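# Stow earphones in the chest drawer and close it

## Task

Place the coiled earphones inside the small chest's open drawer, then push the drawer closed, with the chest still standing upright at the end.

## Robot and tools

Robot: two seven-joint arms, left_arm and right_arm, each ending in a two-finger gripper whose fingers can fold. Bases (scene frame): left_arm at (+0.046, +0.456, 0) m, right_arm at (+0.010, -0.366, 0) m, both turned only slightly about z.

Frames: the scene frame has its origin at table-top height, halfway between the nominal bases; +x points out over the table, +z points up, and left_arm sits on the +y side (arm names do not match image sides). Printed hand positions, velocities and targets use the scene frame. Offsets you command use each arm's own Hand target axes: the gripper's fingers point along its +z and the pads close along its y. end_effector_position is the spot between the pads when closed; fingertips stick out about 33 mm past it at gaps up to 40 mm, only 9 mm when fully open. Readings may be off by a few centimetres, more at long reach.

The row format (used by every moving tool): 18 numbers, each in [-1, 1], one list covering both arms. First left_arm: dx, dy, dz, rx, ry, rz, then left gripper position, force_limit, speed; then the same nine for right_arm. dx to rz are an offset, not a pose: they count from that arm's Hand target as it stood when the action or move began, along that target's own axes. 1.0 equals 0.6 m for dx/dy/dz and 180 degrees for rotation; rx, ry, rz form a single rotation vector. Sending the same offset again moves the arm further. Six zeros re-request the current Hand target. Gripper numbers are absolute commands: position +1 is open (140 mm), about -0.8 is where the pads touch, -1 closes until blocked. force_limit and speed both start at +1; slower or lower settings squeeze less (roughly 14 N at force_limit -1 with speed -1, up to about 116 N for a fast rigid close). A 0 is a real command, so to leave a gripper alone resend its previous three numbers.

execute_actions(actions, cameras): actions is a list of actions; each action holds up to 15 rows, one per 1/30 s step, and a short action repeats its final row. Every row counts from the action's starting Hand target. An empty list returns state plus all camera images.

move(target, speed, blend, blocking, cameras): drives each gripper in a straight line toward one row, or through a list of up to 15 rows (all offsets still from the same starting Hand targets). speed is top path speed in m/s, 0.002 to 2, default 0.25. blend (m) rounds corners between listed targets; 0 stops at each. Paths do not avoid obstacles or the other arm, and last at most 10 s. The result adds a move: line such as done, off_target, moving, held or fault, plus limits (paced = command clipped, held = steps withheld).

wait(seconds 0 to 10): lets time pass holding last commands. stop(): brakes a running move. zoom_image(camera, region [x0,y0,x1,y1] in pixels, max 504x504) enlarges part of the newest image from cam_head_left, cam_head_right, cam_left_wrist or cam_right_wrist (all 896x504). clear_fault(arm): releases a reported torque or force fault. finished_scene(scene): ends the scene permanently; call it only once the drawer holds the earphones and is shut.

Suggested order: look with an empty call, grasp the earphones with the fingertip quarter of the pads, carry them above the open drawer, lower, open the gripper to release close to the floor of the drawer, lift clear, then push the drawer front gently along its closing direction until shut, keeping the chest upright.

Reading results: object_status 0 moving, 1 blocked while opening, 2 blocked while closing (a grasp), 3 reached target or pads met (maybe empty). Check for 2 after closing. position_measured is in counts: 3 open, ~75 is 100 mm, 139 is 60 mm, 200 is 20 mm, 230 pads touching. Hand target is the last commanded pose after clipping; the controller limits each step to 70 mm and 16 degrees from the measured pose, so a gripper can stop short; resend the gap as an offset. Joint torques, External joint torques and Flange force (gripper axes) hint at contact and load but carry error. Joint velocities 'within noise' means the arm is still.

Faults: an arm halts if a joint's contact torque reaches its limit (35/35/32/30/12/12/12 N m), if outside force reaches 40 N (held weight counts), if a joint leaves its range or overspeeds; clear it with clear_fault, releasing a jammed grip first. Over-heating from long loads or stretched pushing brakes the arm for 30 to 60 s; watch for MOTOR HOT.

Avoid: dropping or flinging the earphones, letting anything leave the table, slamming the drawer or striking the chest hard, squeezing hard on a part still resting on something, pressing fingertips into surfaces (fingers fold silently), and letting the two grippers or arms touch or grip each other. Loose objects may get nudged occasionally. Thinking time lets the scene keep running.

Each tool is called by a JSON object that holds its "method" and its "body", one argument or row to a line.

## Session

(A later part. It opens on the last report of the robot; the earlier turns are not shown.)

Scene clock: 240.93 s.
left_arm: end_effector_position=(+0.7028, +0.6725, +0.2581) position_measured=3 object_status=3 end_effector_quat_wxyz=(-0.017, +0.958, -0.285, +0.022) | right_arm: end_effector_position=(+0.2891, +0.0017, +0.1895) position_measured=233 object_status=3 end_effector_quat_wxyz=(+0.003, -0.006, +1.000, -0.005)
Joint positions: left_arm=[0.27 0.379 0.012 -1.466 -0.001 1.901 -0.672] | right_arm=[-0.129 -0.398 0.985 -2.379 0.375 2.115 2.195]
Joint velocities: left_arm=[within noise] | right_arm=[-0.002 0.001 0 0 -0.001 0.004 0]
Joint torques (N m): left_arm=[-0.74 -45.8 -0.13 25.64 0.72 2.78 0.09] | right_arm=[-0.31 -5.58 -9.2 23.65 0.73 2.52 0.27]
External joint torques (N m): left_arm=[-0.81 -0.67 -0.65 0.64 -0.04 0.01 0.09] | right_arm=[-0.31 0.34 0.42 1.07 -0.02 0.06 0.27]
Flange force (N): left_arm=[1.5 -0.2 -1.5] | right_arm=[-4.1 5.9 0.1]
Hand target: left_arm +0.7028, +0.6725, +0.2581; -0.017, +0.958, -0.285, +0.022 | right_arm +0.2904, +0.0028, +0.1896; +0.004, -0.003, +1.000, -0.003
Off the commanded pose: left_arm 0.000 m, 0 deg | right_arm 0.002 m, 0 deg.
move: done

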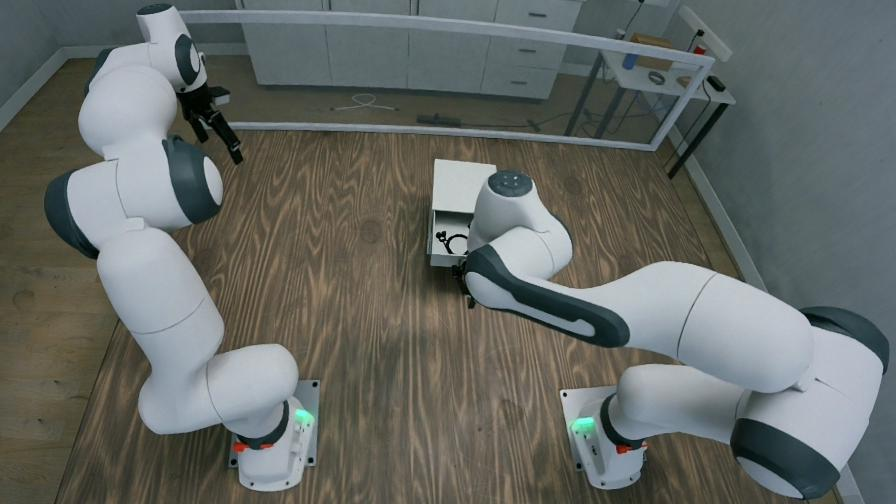

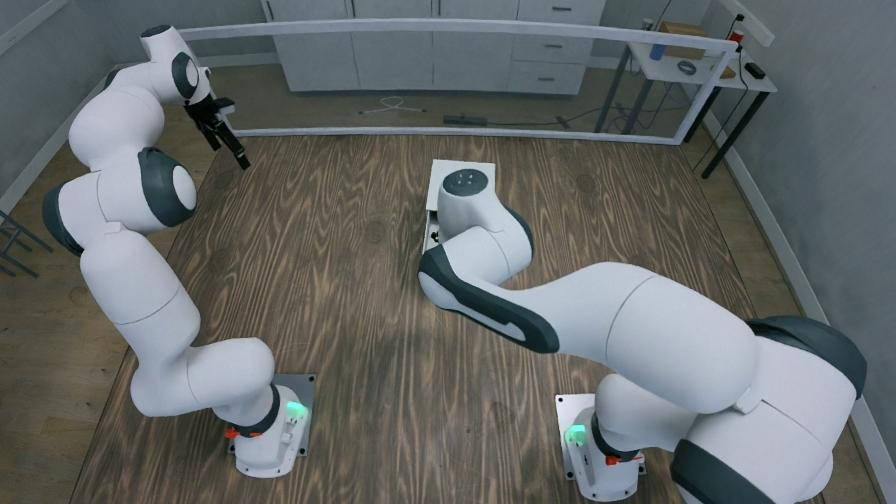

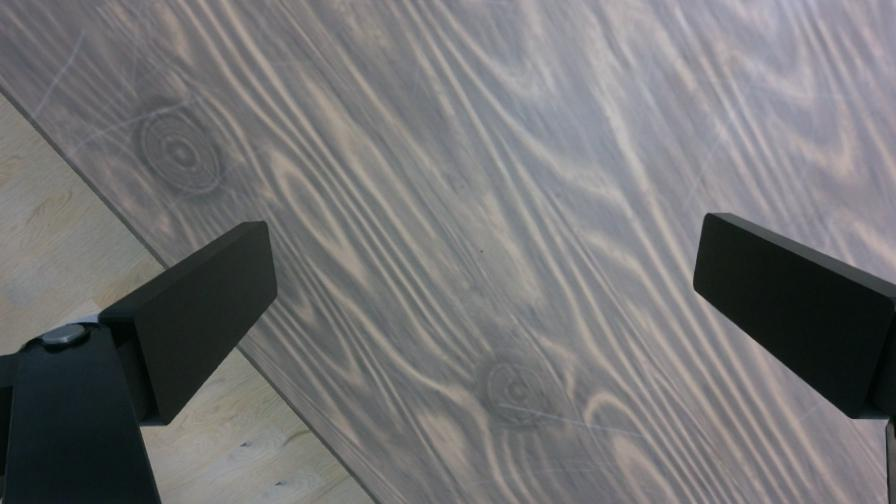

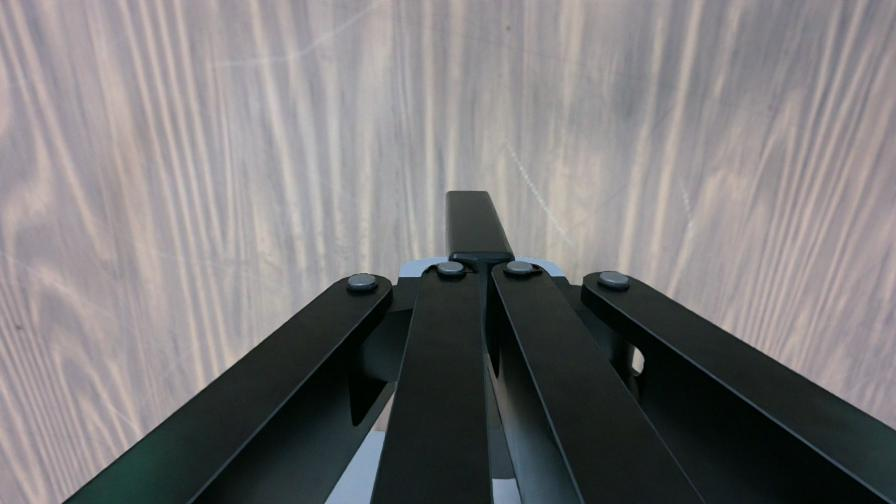

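{"method": "move", "body": {
  "target": [0,0,0,0,0,0,1,1,1,-0.2,0,0,0,0,0,-0.85,-1,0],
  "speed": 0.05,
  "cameras": ["all"]
}}

{"method": "zoom_image", "body": {
  "camera": "cam_head_left",
  "region": [410, 150, 530, 290]
}}

Scene clock: 249.47 s.
left_arm: end_effector_position=(+0.7028, +0.6725, +0.2581) position_measured=3 object_status=3 end_effector_quat_wxyz=(-0.017, +0.958, -0.285, +0.022) | right_arm: end_effector_position=(+0.4101, +0.0045, +0.1906) position_measured=233 object_status=3 end_effector_quat_wxyz=(+0.004, -0.005, +1.000, -0.001)
Joint positions: left_arm=[0.27 0.379 0.012 -1.466 -0.001 1.901 -0.672] | right_arm=[-0.403 0.046 1.144 -2.124 -0.058 2.147 2.352]
Joint velocities: left_arm=[within noise] | right_arm=[0 0 0 0.001 -0.002 -0.001 0.005]
Joint torques (N m): left_arm=[-0.78 -45.76 -0.17 25.61 0.73 2.78 0.07] | right_arm=[0.45 -12.97 0.14 25.26 0.35 2.18 0.26]
External joint torques (N m): left_arm=[-0.96 -0.69 -0.77 0.64 -0.04 0.02 0.08] | right_arm=[0.49 0.55 -1.16 1.52 -0.4 -0.29 0.26]
Flange force (N): left_arm=[1.6 0.0 -1.5] | right_arm=[0.0 0.0 0.0]
Hand target: left_arm +0.7028, +0.6725, +0.2581; -0.017, +0.958, -0.285, +0.022 | right_arm +0.4104, +0.0034, +0.1905; +0.004, -0.003, +1.000, -0.003
Off the commanded pose: left_arm 0.000 m, 0 deg | right_arm 0.001 m, 0 deg.
move: done

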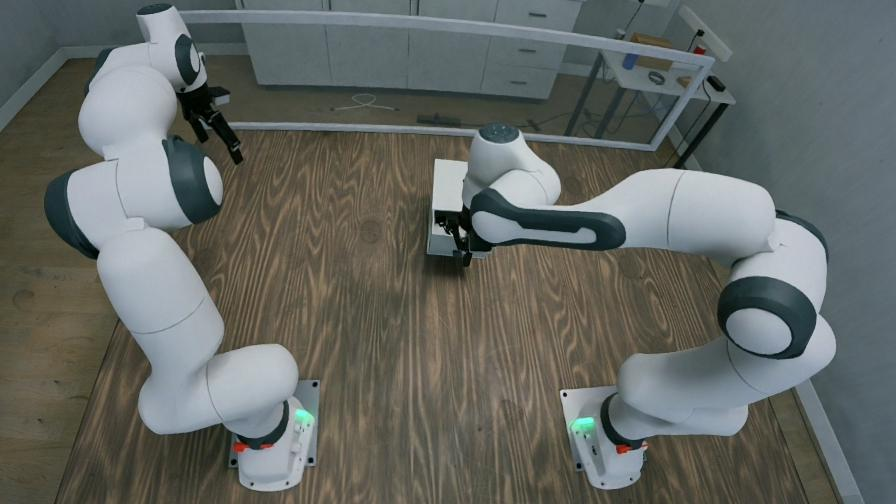

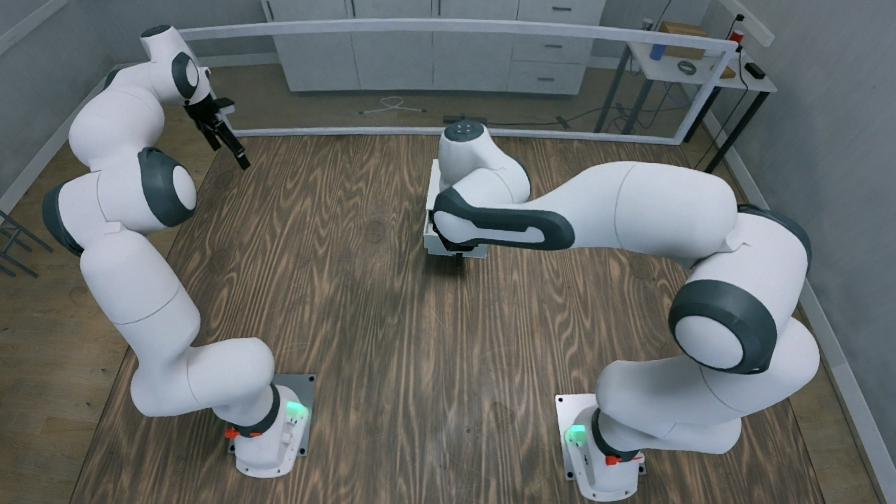

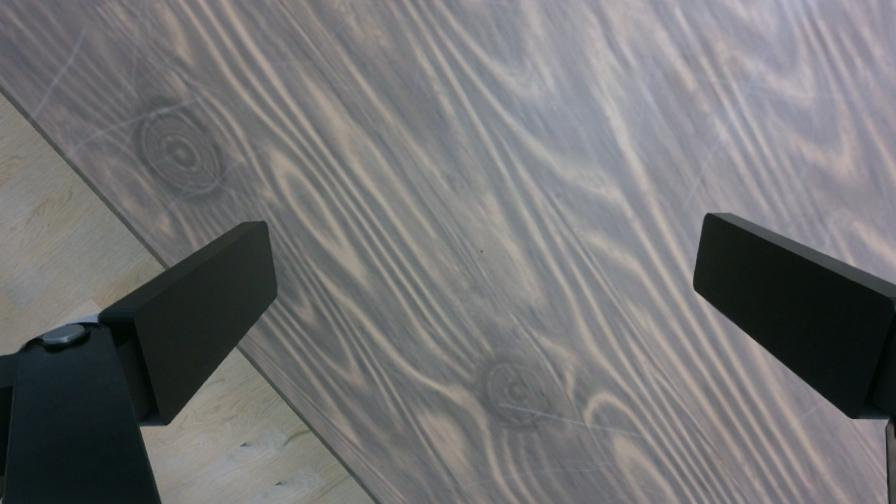

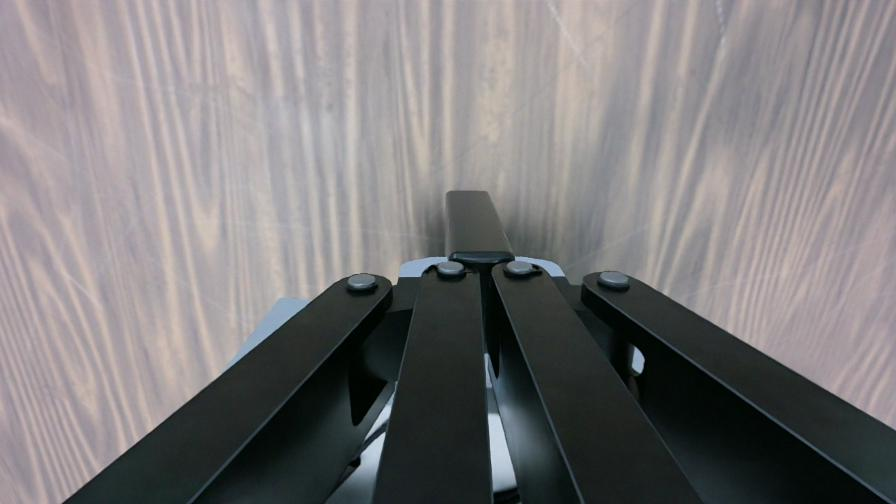

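Scaled by 3.600 from the camera's 896x504 image, which has a finer 1280x720 frame.

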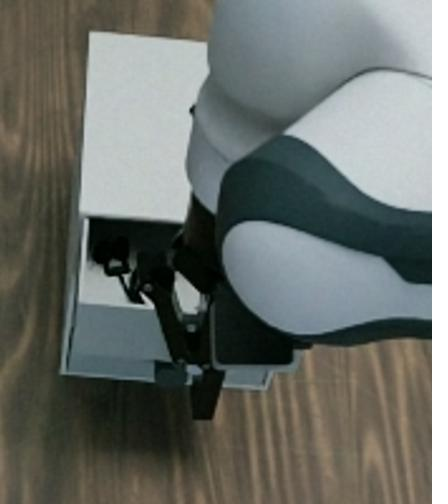

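{"method": "move", "body": {
  "target": [0,0,0,0,0,0,1,1,1,-0.0833,0,0,0,0,0,-0.85,-1,0],
  "speed": 0.05,
  "cameras": ["cam_head_left","cam_right_wrist"]
}}

{"method": "zoom_image", "body": {
  "camera": "cam_head_left",
  "region": [410, 150, 530, 290]
}}

Scene clock: 257.40 s.
left_arm: end_effector_position=(+0.7028, +0.6725, +0.2581) position_measured=3 object_status=3 end_effector_quat_wxyz=(-0.017, +0.958, -0.285, +0.022) | right_arm: end_effector_position=(+0.4602, +0.0051, +0.1912) position_measured=233 object_status=3 end_effector_quat_wxyz=(+0.004, -0.005, +1.000, +0.000)
Joint positions: left_arm=[0.27 0.379 0.012 -1.466 -0.001 1.901 -0.672] | right_arm=[-0.311 0.243 1.043 -1.978 -0.248 2.094 2.424]
Joint velocities: left_arm=[within noise] | right_arm=[0 0.001 0.001 0 0.001 -0.002 0.006]
Joint torques (N m): left_arm=[-0.79 -45.94 -0.15 25.59 0.73 2.77 0.07] | right_arm=[0.76 -22.03 5.52 25.05 0.35 2.07 0.17]
External joint torques (N m): left_arm=[-0.75 -1.06 -0.59 0.72 -0.03 0.02 0.07] | right_arm=[0.66 0.44 -1.43 1.66 -0.43 -0.41 0.17]
Flange force (N): left_arm=[0.8 0.5 -1.8] | right_arm=[-12.2 11.0 0.5]
Hand target: left_arm +0.7028, +0.6725, +0.2581; -0.017, +0.958, -0.285, +0.022 | right_arm +0.4604, +0.0036, +0.1909; +0.004, -0.003, +1.000, -0.003
Off the commanded pose: left_arm 0.000 m, 0 deg | right_arm 0.002 m, 0 deg.
move: done
Images, in order (width x height): cam_head_left 896x504, cam_right_wrist 896x504.

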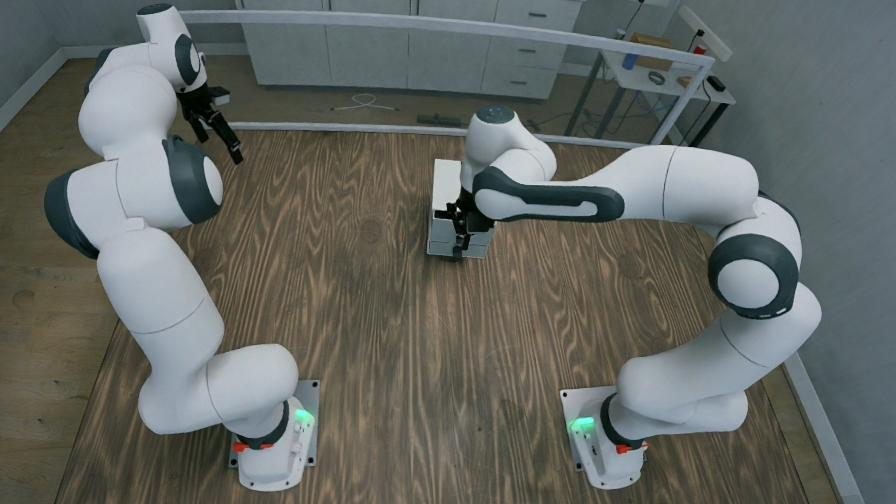

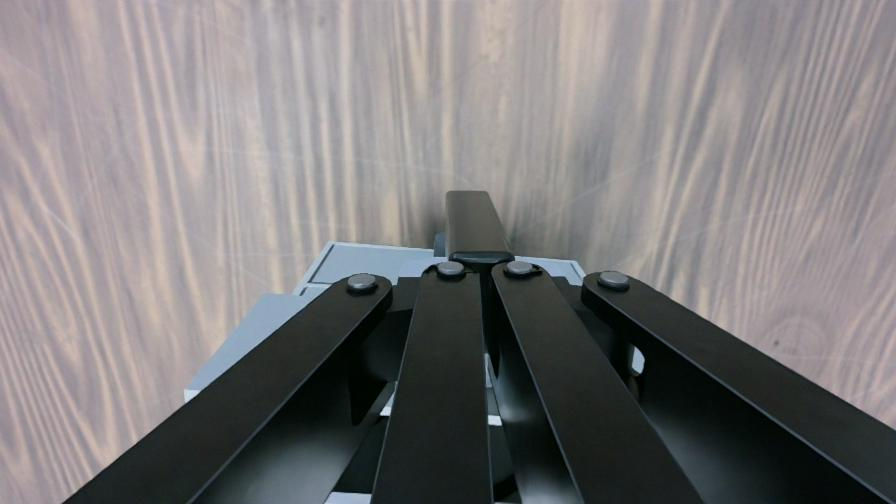

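Scaled by 3.600 from the camera's 896x504 image, which has a finer 1280x720 frame.

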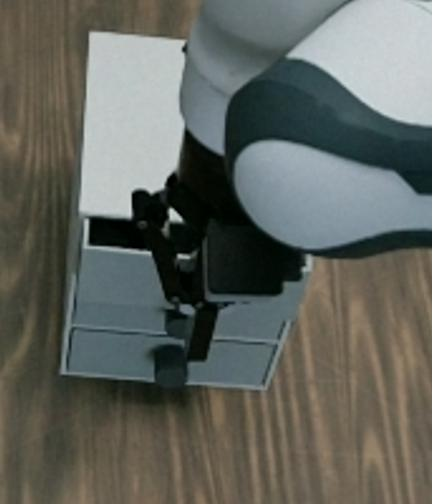

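{"method": "move", "body": {
  "target": [0,0,0,0,0,0,1,1,1,-0.0333,0,0,0,0,0,-0.85,-1,0],
  "speed": 0.03,
  "cameras": ["cam_head_left","cam_right_wrist"]
}}

{"method": "zoom_image", "body": {
  "camera": "cam_head_left",
  "region": [410, 150, 530, 290]
}}

Scene clock: 262.93 s.
left_arm: end_effector_position=(+0.7028, +0.6725, +0.2581) position_measured=3 object_status=3 end_effector_quat_wxyz=(-0.017, +0.958, -0.285, +0.022) | right_arm: end_effector_position=(+0.4799, +0.0051, +0.1912) position_measured=233 object_status=3 end_effector_quat_wxyz=(+0.004, -0.004, +1.000, +0.000)
Joint positions: left_arm=[0.27 0.379 0.012 -1.466 -0.001 1.901 -0.672] | right_arm=[-0.268 0.302 0.997 -1.914 -0.294 2.068 2.432]
Joint torques (N m): left_arm=[-0.76 -45.81 -0.17 25.64 0.73 2.77 0.07] | right_arm=[-0.22 -25.28 7.44 24.86 0.46 2.17 0.31]
External joint torques (N m): left_arm=[-0.71 -0.87 -0.6 0.74 -0.02 0.02 0.07] | right_arm=[-0.18 0.31 -0.78 1.73 -0.32 -0.29 0.31]
Flange force (N): left_arm=[1.3 -0.1 -1.7] | right_arm=[-8.9 7.2 -1.1]
Hand target: left_arm +0.7028, +0.6725, +0.2581; -0.017, +0.958, -0.285, +0.022 | right_arm +0.4804, +0.0037, +0.1911; +0.004, -0.003, +1.000, -0.003
Off the commanded pose: left_arm 0.000 m, 0 deg | right_arm 0.001 m, 0 deg.
move: done
Images, in order (width x height): cam_head_left 896x504, cam_right_wrist 896x504.

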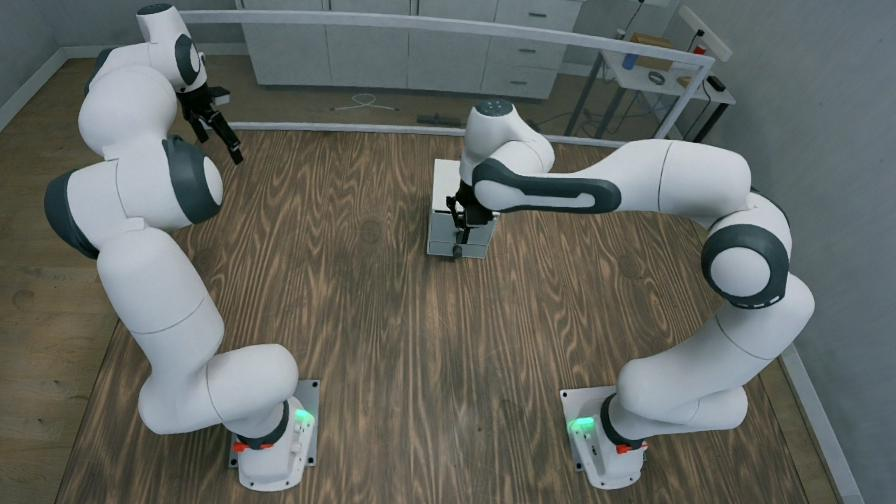

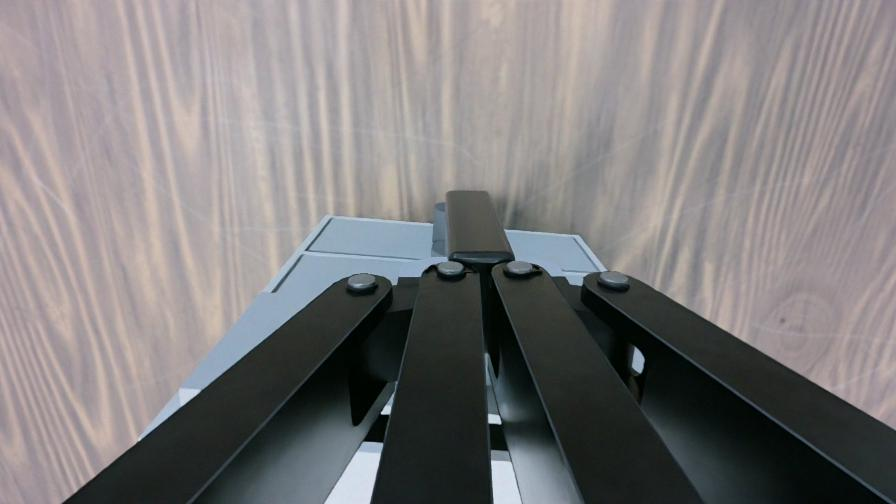

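Scaled by 3.600 from the camera's 896x504 image, which has a finer 1280x720 frame.

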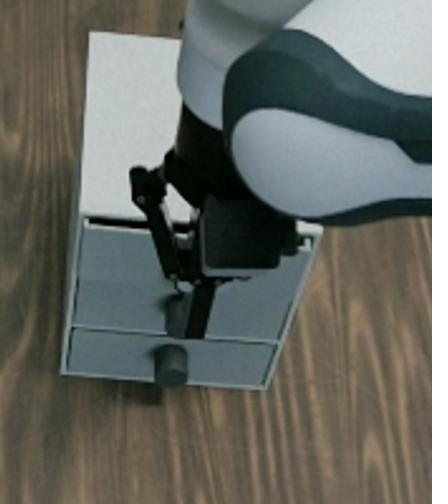

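{"method": "execute_actions", "body": {
  "actions": [
    [[0,0,0,0,0,0,1,1,1,-0.0042,0,0,0,0,0,-0.85,-1,0]],
    [[0,0,0,0,0,0,1,1,1,-0.0042,0,0,0,0,0,-0.85,-1,0]],
    [[0,0,0,0,0,0,1,1,1,-0.0033,0,0,0,0,0,-0.85,-1,0]]
  ],
  "cameras": ["cam_head_left"]
}}

{"method": "zoom_image", "body": {
  "camera": "cam_head_left",
  "region": [410, 150, 530, 290]
}}

Scene clock: 274.93 s.
left_arm: end_effector_position=(+0.7028, +0.6725, +0.2581) position_measured=3 object_status=3 end_effector_quat_wxyz=(-0.017, +0.958, -0.285, +0.022) | right_arm: end_effector_position=(+0.4867, +0.0052, +0.1913) position_measured=233 object_status=3 end_effector_quat_wxyz=(+0.003, -0.003, +1.000, -0.001)
Joint positions: left_arm=[0.27 0.379 0.012 -1.466 -0.001 1.901 -0.672] | right_arm=[-0.247 0.318 0.974 -1.891 -0.304 2.059 2.432]
Joint torques (N m): left_arm=[-0.73 -45.8 -0.16 25.62 0.73 2.76 0.09] | right_arm=[0.54 -26.5 7.17 24.95 0.47 2.16 0.09]
External joint torques (N m): left_arm=[-0.75 -0.69 -0.64 0.58 -0.04 -0.01 0.09] | right_arm=[0.39 0.55 -1.59 1.73 -0.32 -0.32 0.09]
External joint torques at the end of the 1st action: left_arm=[-1 -0.71 -0.8 0.64 -0.02 0 0.12] | right_arm=[0.52 0.15 -0.74 2.22 -0.32 -0.3 0.15]
External joint torques at the end of the 2nd action: left_arm=[-0.67 -0.59 -0.51 0.55 -0.03 0.01 0.08] | right_arm=[0.61 0.28 -1.37 2.13 -0.33 -0.33 0.12]
Flange force (N): left_arm=[1.2 0.0 -1.4] | right_arm=[-11.6 9.4 -0.2]
Flange force at the end of the 1st action (N): left_arm=[1.6 0.1 -1.5] | right_arm=[-11.0 9.6 -1.7]
Flange force at the end of the 2nd action (N): left_arm=[1.2 -0.1 -1.3] | right_arm=[-12.2 10.4 -1.0]
Hand target: left_arm +0.7028, +0.6725, +0.2581; -0.017, +0.958, -0.285, +0.022 | right_arm +0.4874, +0.0038, +0.1911; +0.004, -0.003, +1.000, -0.003
Off the commanded pose: left_arm 0.000 m, 0 deg | right_arm 0.002 m, 0 deg.
Step readings (end_effector_position of left_arm | right_arm; steps 1 to 15: 1st action; 16 to 30: 2nd action; 31 to 45: 3rd action):
0: (+0.7028, +0.6725, +0.2581) | (+0.4799, +0.0051, +0.1912)
1: (+0.7028, +0.6725, +0.2581) | (+0.4800, +0.0052, +0.1912)
2: (+0.7028, +0.6725, +0.2581) | (+0.4804, +0.0055, +0.1913)
4: (+0.7028, +0.6725, +0.2581) | (+0.4813, +0.0055, +0.1913)
8: (+0.7028, +0.6725, +0.2581) | (+0.4822, +0.0052, +0.1913)
15: (+0.7028, +0.6725, +0.2581) | (+0.4823, +0.0052, +0.1912)
16: (+0.7028, +0.6725, +0.2581) | (+0.4824, +0.0052, +0.1913)
17: (+0.7028, +0.6725, +0.2581) | (+0.4828, +0.0055, +0.1914)
19: (+0.7028, +0.6725, +0.2581) | (+0.4838, +0.0056, +0.1914)
23: (+0.7028, +0.6725, +0.2581) | (+0.4848, +0.0052, +0.1913)
30: (+0.7028, +0.6725, +0.2581) | (+0.4848, +0.0052, +0.1913)
31: (+0.7028, +0.6725, +0.2581) | (+0.4849, +0.0052, +0.1913)
32: (+0.7028, +0.6725, +0.2581) | (+0.4852, +0.0055, +0.1914)
34: (+0.7028, +0.6725, +0.2581) | (+0.4860, +0.0055, +0.1914)
38: (+0.7028, +0.6725, +0.2581) | (+0.4867, +0.0052, +0.1914)
45: (+0.7028, +0.6725, +0.2581) | (+0.4867, +0.0052, +0.1913)
Images, in order (width x height): cam_head_left 896x504.

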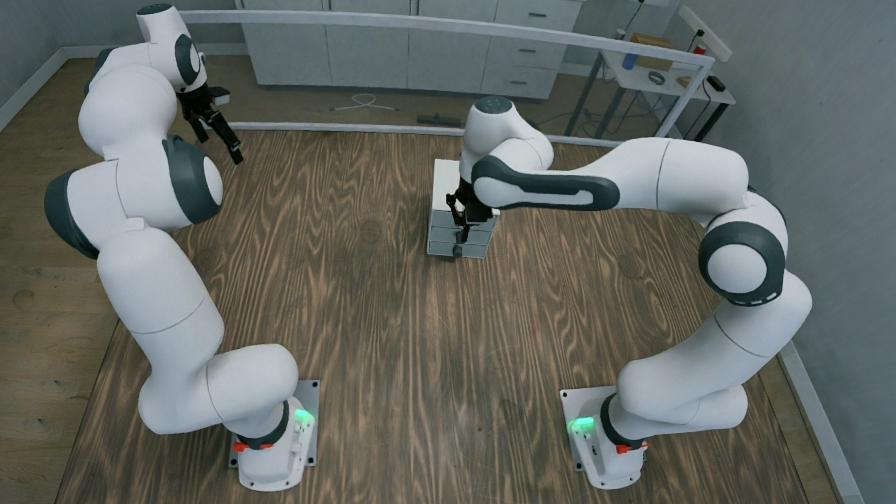

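Scaled by 3.600 from the camera's 896x504 image, which has a finer 1280x720 frame.

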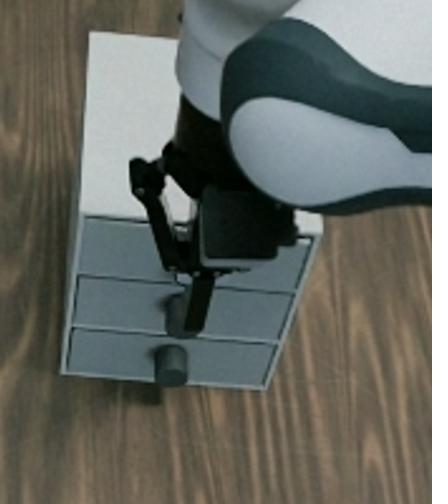

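{"method": "execute_actions", "body": {
  "actions": [
    [[0,0,0,0,0,0,1,1,1,-0.0033,0,0,0,0,0,-0.85,-1,0]],
    [[0,0,0,0,0,0,1,1,1,-0.0033,0,0,0,0,0,-0.85,-1,0]]
  ]
}}

Scene clock: 281.20 s.
left_arm: end_effector_position=(+0.7028, +0.6725, +0.2581) position_measured=3 object_status=3 end_effector_quat_wxyz=(-0.017, +0.958, -0.285, +0.022) | right_arm: end_effector_position=(+0.4898, +0.0051, +0.1912) position_measured=233 object_status=3 end_effector_quat_wxyz=(+0.003, -0.002, +1.000, -0.001)
Joint positions: left_arm=[0.27 0.379 0.012 -1.466 -0.001 1.901 -0.672] | right_arm=[-0.236 0.328 0.963 -1.878 -0.309 2.053 2.432]
Joint torques (N m): left_arm=[-0.8 -45.82 -0.13 25.67 0.73 2.77 0.11] | right_arm=[0.25 -26.98 7.2 25.26 0.3 2.41 0.06]
External joint torques (N m): left_arm=[-0.82 -0.67 -0.61 0.64 -0.04 0 0.11] | right_arm=[0.16 0.7 -1.7 2 -0.5 -0.07 0.06]
External joint torques at the end of the 1st action: left_arm=[-0.95 -0.49 -0.69 0.5 -0.06 -0.01 0.06] | right_arm=[0.42 0.48 -1.78 1.49 -0.37 -0.29 0.06]
Flange force (N): left_arm=[1.5 -0.3 -1.5] | right_arm=[-12.8 9.8 0.2]
Flange force at the end of the 1st action (N): left_arm=[1.6 0.0 -1.2] | right_arm=[-11.0 8.8 0.2]
Hand target: left_arm +0.7028, +0.6725, +0.2581; -0.017, +0.958, -0.285, +0.022 | right_arm +0.4913, +0.0038, +0.1911; +0.004, -0.003, +1.000, -0.003
Off the commanded pose: left_arm 0.000 m, 0 deg | right_arm 0.002 m, 0 deg.
Step readings (end_effector_position of left_arm | right_arm; steps 1 to 15: 1st action; 16 to 30: 2nd action):
0: (+0.7028, +0.6725, +0.2581) | (+0.4867, +0.0052, +0.1913)
1: (+0.7028, +0.6725, +0.2581) | (+0.4868, +0.0052, +0.1913)
2: (+0.7028, +0.6725, +0.2581) | (+0.4872, +0.0055, +0.1914)
4: (+0.7028, +0.6725, +0.2581) | (+0.4879, +0.0055, +0.1914)
8: (+0.7028, +0.6725, +0.2581) | (+0.4887, +0.0052, +0.1914)
15: (+0.7028, +0.6725, +0.2581) | (+0.4887, +0.0052, +0.1914)
16: (+0.7028, +0.6725, +0.2581) | (+0.4888, +0.0052, +0.1914)
17: (+0.7028, +0.6725, +0.2581) | (+0.4890, +0.0054, +0.1914)
19: (+0.7028, +0.6725, +0.2581) | (+0.4893, +0.0054, +0.1912)
23: (+0.7028, +0.6725, +0.2581) | (+0.4898, +0.0052, +0.1912)
30: (+0.7028, +0.6725, +0.2581) | (+0.4898, +0.0051, +0.1912)

{"method": "execute_actions", "body": {
  "actions": [
    [[0,0,0,0,0,0,1,1,1,-0.0033,0,0,0,0,0,-0.85,-1,0]]
  ],
  "cameras": ["cam_head_left","cam_head_right"]
}}

{"method": "zoom_image", "body": {
  "camera": "cam_head_left",
  "region": [410, 150, 530, 290]
}}

{"method": "zoom_image", "body": {
  "camera": "cam_head_right",
  "region": [410, 150, 530, 290]
}}

Scene clock: 290.03 s.
left_arm: end_effector_position=(+0.7028, +0.6725, +0.2581) position_measured=3 object_status=3 end_effector_quat_wxyz=(-0.017, +0.958, -0.285, +0.022) | right_arm: end_effector_position=(+0.4906, +0.0053, +0.1910) position_measured=233 object_status=3 end_effector_quat_wxyz=(+0.002, -0.003, +1.000, -0.002)
Joint positions: left_arm=[0.27 0.379 0.012 -1.466 -0.001 1.901 -0.672] | right_arm=[-0.231 0.332 0.958 -1.872 -0.311 2.048 2.432]
Joint torques (N m): left_arm=[-0.8 -45.73 -0.16 25.61 0.75 2.77 0.08] | right_arm=[0.1 -27.13 6.97 25.52 0.11 2.68 0.01]
External joint torques (N m): left_arm=[-0.87 -0.46 -0.68 0.53 -0.02 -0.01 0.08] | right_arm=[-0.03 0.84 -2.07 2.29 -0.7 0.21 0.01]
Flange force (N): left_arm=[1.7 -0.3 -1.2] | right_arm=[-14.4 10.5 0.8]
Hand target: left_arm +0.7028, +0.6725, +0.2581; -0.017, +0.958, -0.285, +0.022 | right_arm +0.4933, +0.0038, +0.1912; +0.004, -0.003, +1.000, -0.003
Off the commanded pose: left_arm 0.000 m, 0 deg | right_arm 0.003 m, 0 deg.
Step readings (end_effector_position of left_arm | right_arm):
0: (+0.7028, +0.6725, +0.2581) | (+0.4898, +0.0051, +0.1912)
1: (+0.7028, +0.6725, +0.2581) | (+0.4898, +0.0052, +0.1912)
2: (+0.7028, +0.6725, +0.2581) | (+0.4900, +0.0053, +0.1911)
4: (+0.7028, +0.6725, +0.2581) | (+0.4906, +0.0053, +0.1910)
8: (+0.7028, +0.6725, +0.2581) | (+0.4906, +0.0053, +0.1910)
15: (+0.7028, +0.6725, +0.2581) | (+0.4906, +0.0053, +0.1910)
Images, in order (width x height): cam_head_left 896x504, cam_head_right 896x504.

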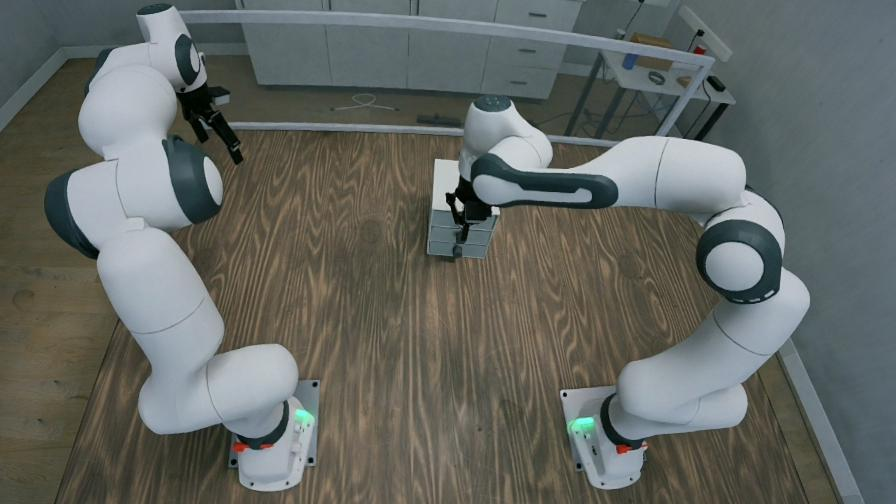

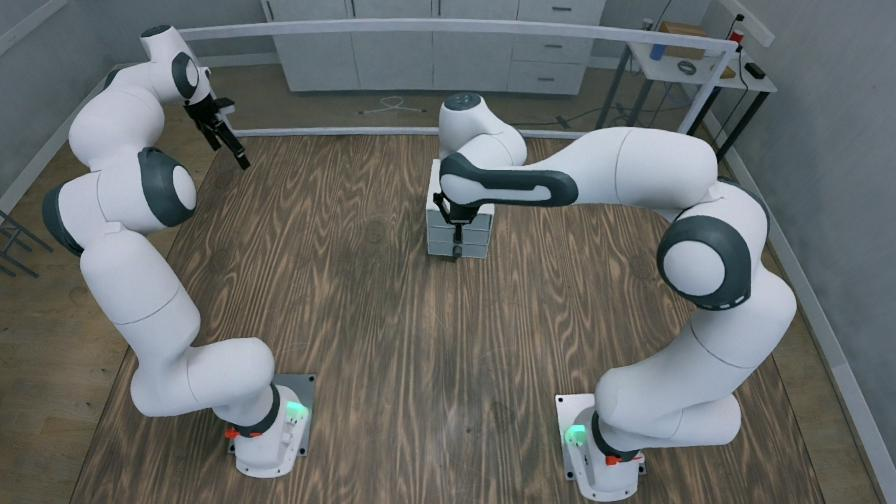

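Scaled by 3.600 from the camera's 896x504 image, which has a finer 1280x720 frame.

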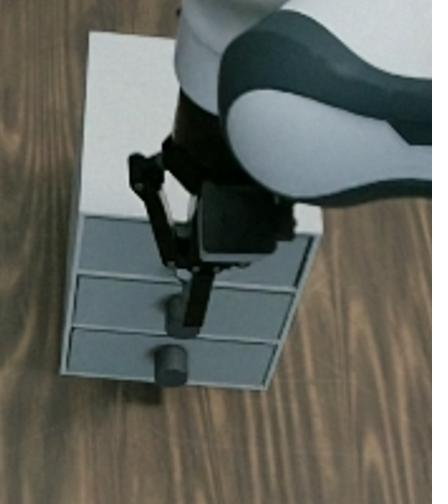

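Scaled by 3.600 from the camera's 896x504 image, which has a finer 1280x720 frame.

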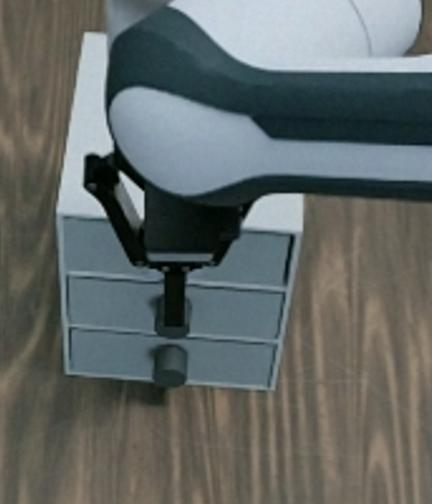

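{"method": "move", "body": {
  "target": [
    [0,0,0,0,0,0,1,1,1,0.16,0,0,0,0,0,-0.85,-1,0],
    [0,0,0,0,0,0,1,1,1,0.25,-0.4,-0.1,0,0,0,-0.85,-1,0]
  ],
  "speed": [0.1,0.2],
  "blend": [0.03,0],
  "cameras": ["all"]
}}

{"method": "zoom_image", "body": {
  "camera": "cam_head_left",
  "region": [410, 150, 530, 290]
}}

{"method": "zoom_image", "body": {
  "camera": "cam_head_right",
  "region": [410, 150, 530, 290]
}}

Scene clock: 302.90 s.
left_arm: end_effector_position=(+0.7028, +0.6725, +0.2581) position_measured=3 object_status=3 end_effector_quat_wxyz=(-0.017, +0.958, -0.285, +0.022) | right_arm: end_effector_position=(+0.3459, -0.2353, +0.2525) position_measured=233 object_status=3 end_effector_quat_wxyz=(+0.007, +0.002, +1.000, -0.001)
Joint positions: left_arm=[0.27 0.379 0.012 -1.466 -0.001 1.901 -0.672] | right_arm=[-0.102 -0.681 0.397 -2.573 0.258 1.934 1.717]
Joint velocities: left_arm=[within noise] | right_arm=[0 0 -0.001 0 -0.001 -0.001 -0.006]
Joint torques (N m): left_arm=[-0.76 -45.81 -0.1 25.7 0.72 2.77 0.08] | right_arm=[0.83 -7.12 -7.08 24.89 0.46 2.06 -0.22]
External joint torques (N m): left_arm=[-0.81 -0.96 -0.61 0.85 -0.04 0.03 0.09] | right_arm=[0.84 0.11 -0.25 0.88 -0.32 -0.42 -0.22]
Flange force (N): left_arm=[1.5 -0.3 -2.0] | right_arm=[-1.1 0.3 -3.1]
Hand target: left_arm +0.7028, +0.6725, +0.2581; -0.017, +0.958, -0.285, +0.022 | right_arm +0.3441, -0.2366, +0.2514; +0.004, -0.003, +1.000, -0.003
Off the commanded pose: left_arm 0.000 m, 0 deg | right_arm 0.003 m, 1 deg.
move: done

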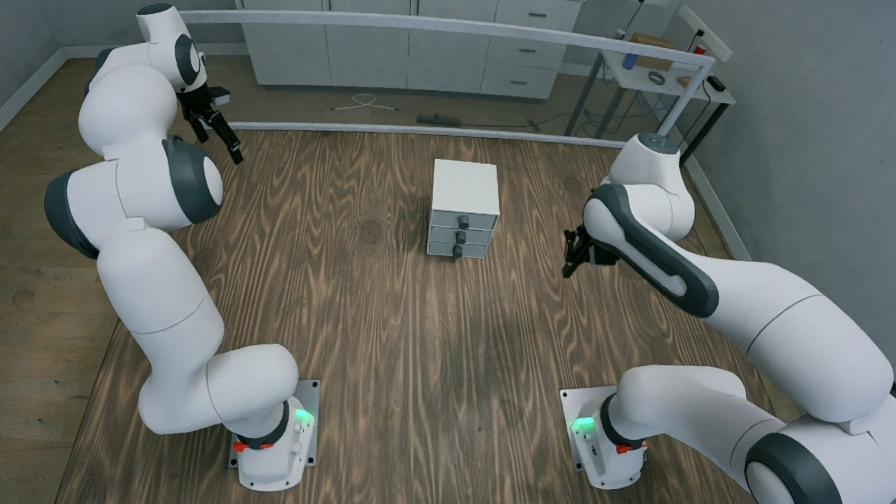

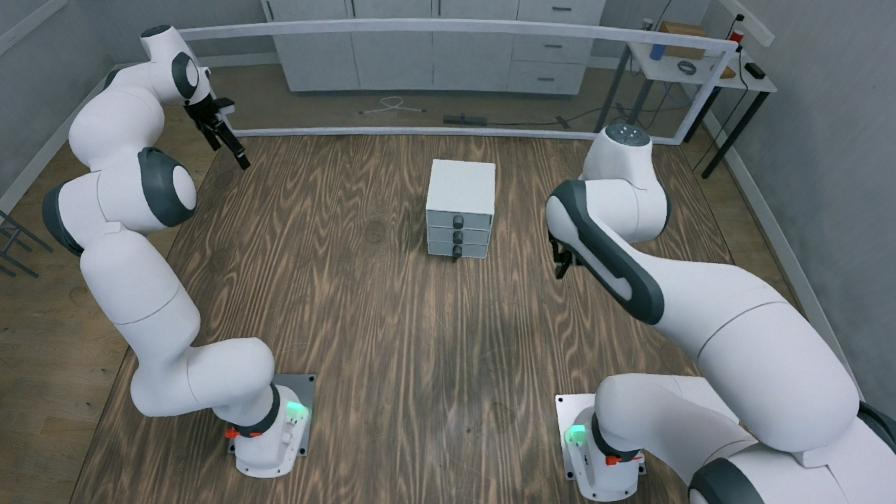

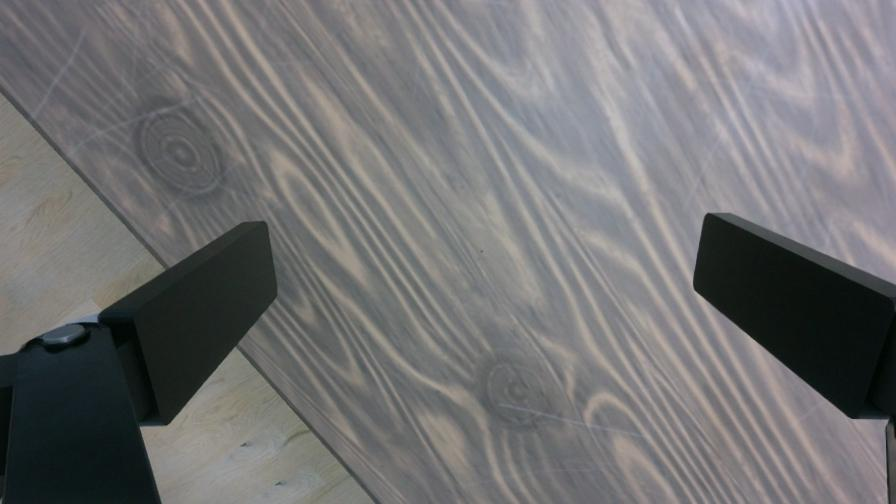

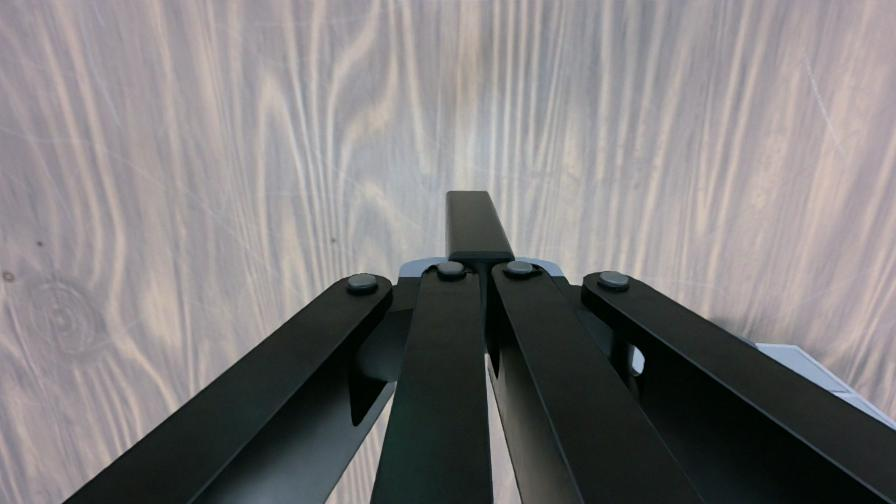

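Scaled by 3.600 from the camera's 896x504 image, which has a finer 1280x720 frame.

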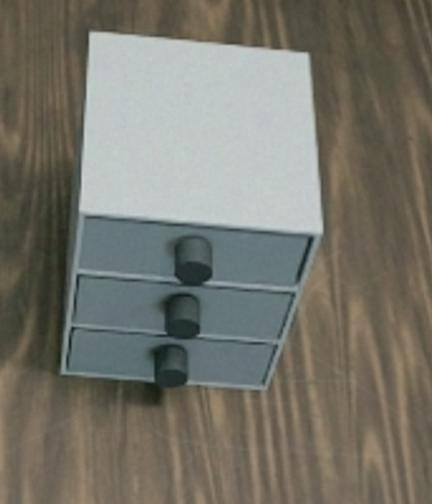

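Scaled by 3.600 from the camera's 896x504 image, which has a finer 1280x720 frame.

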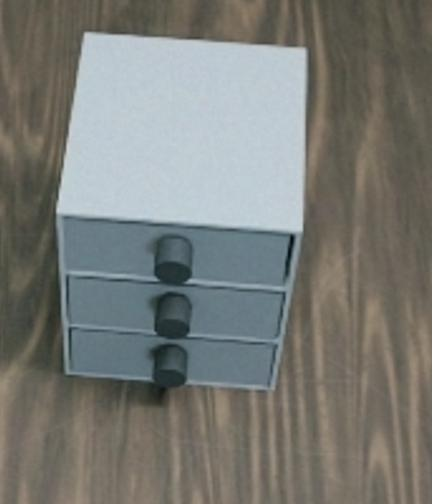

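{"method": "finished_scene", "body": {
  "scene": 1
}}

The scene is finished: the task was done.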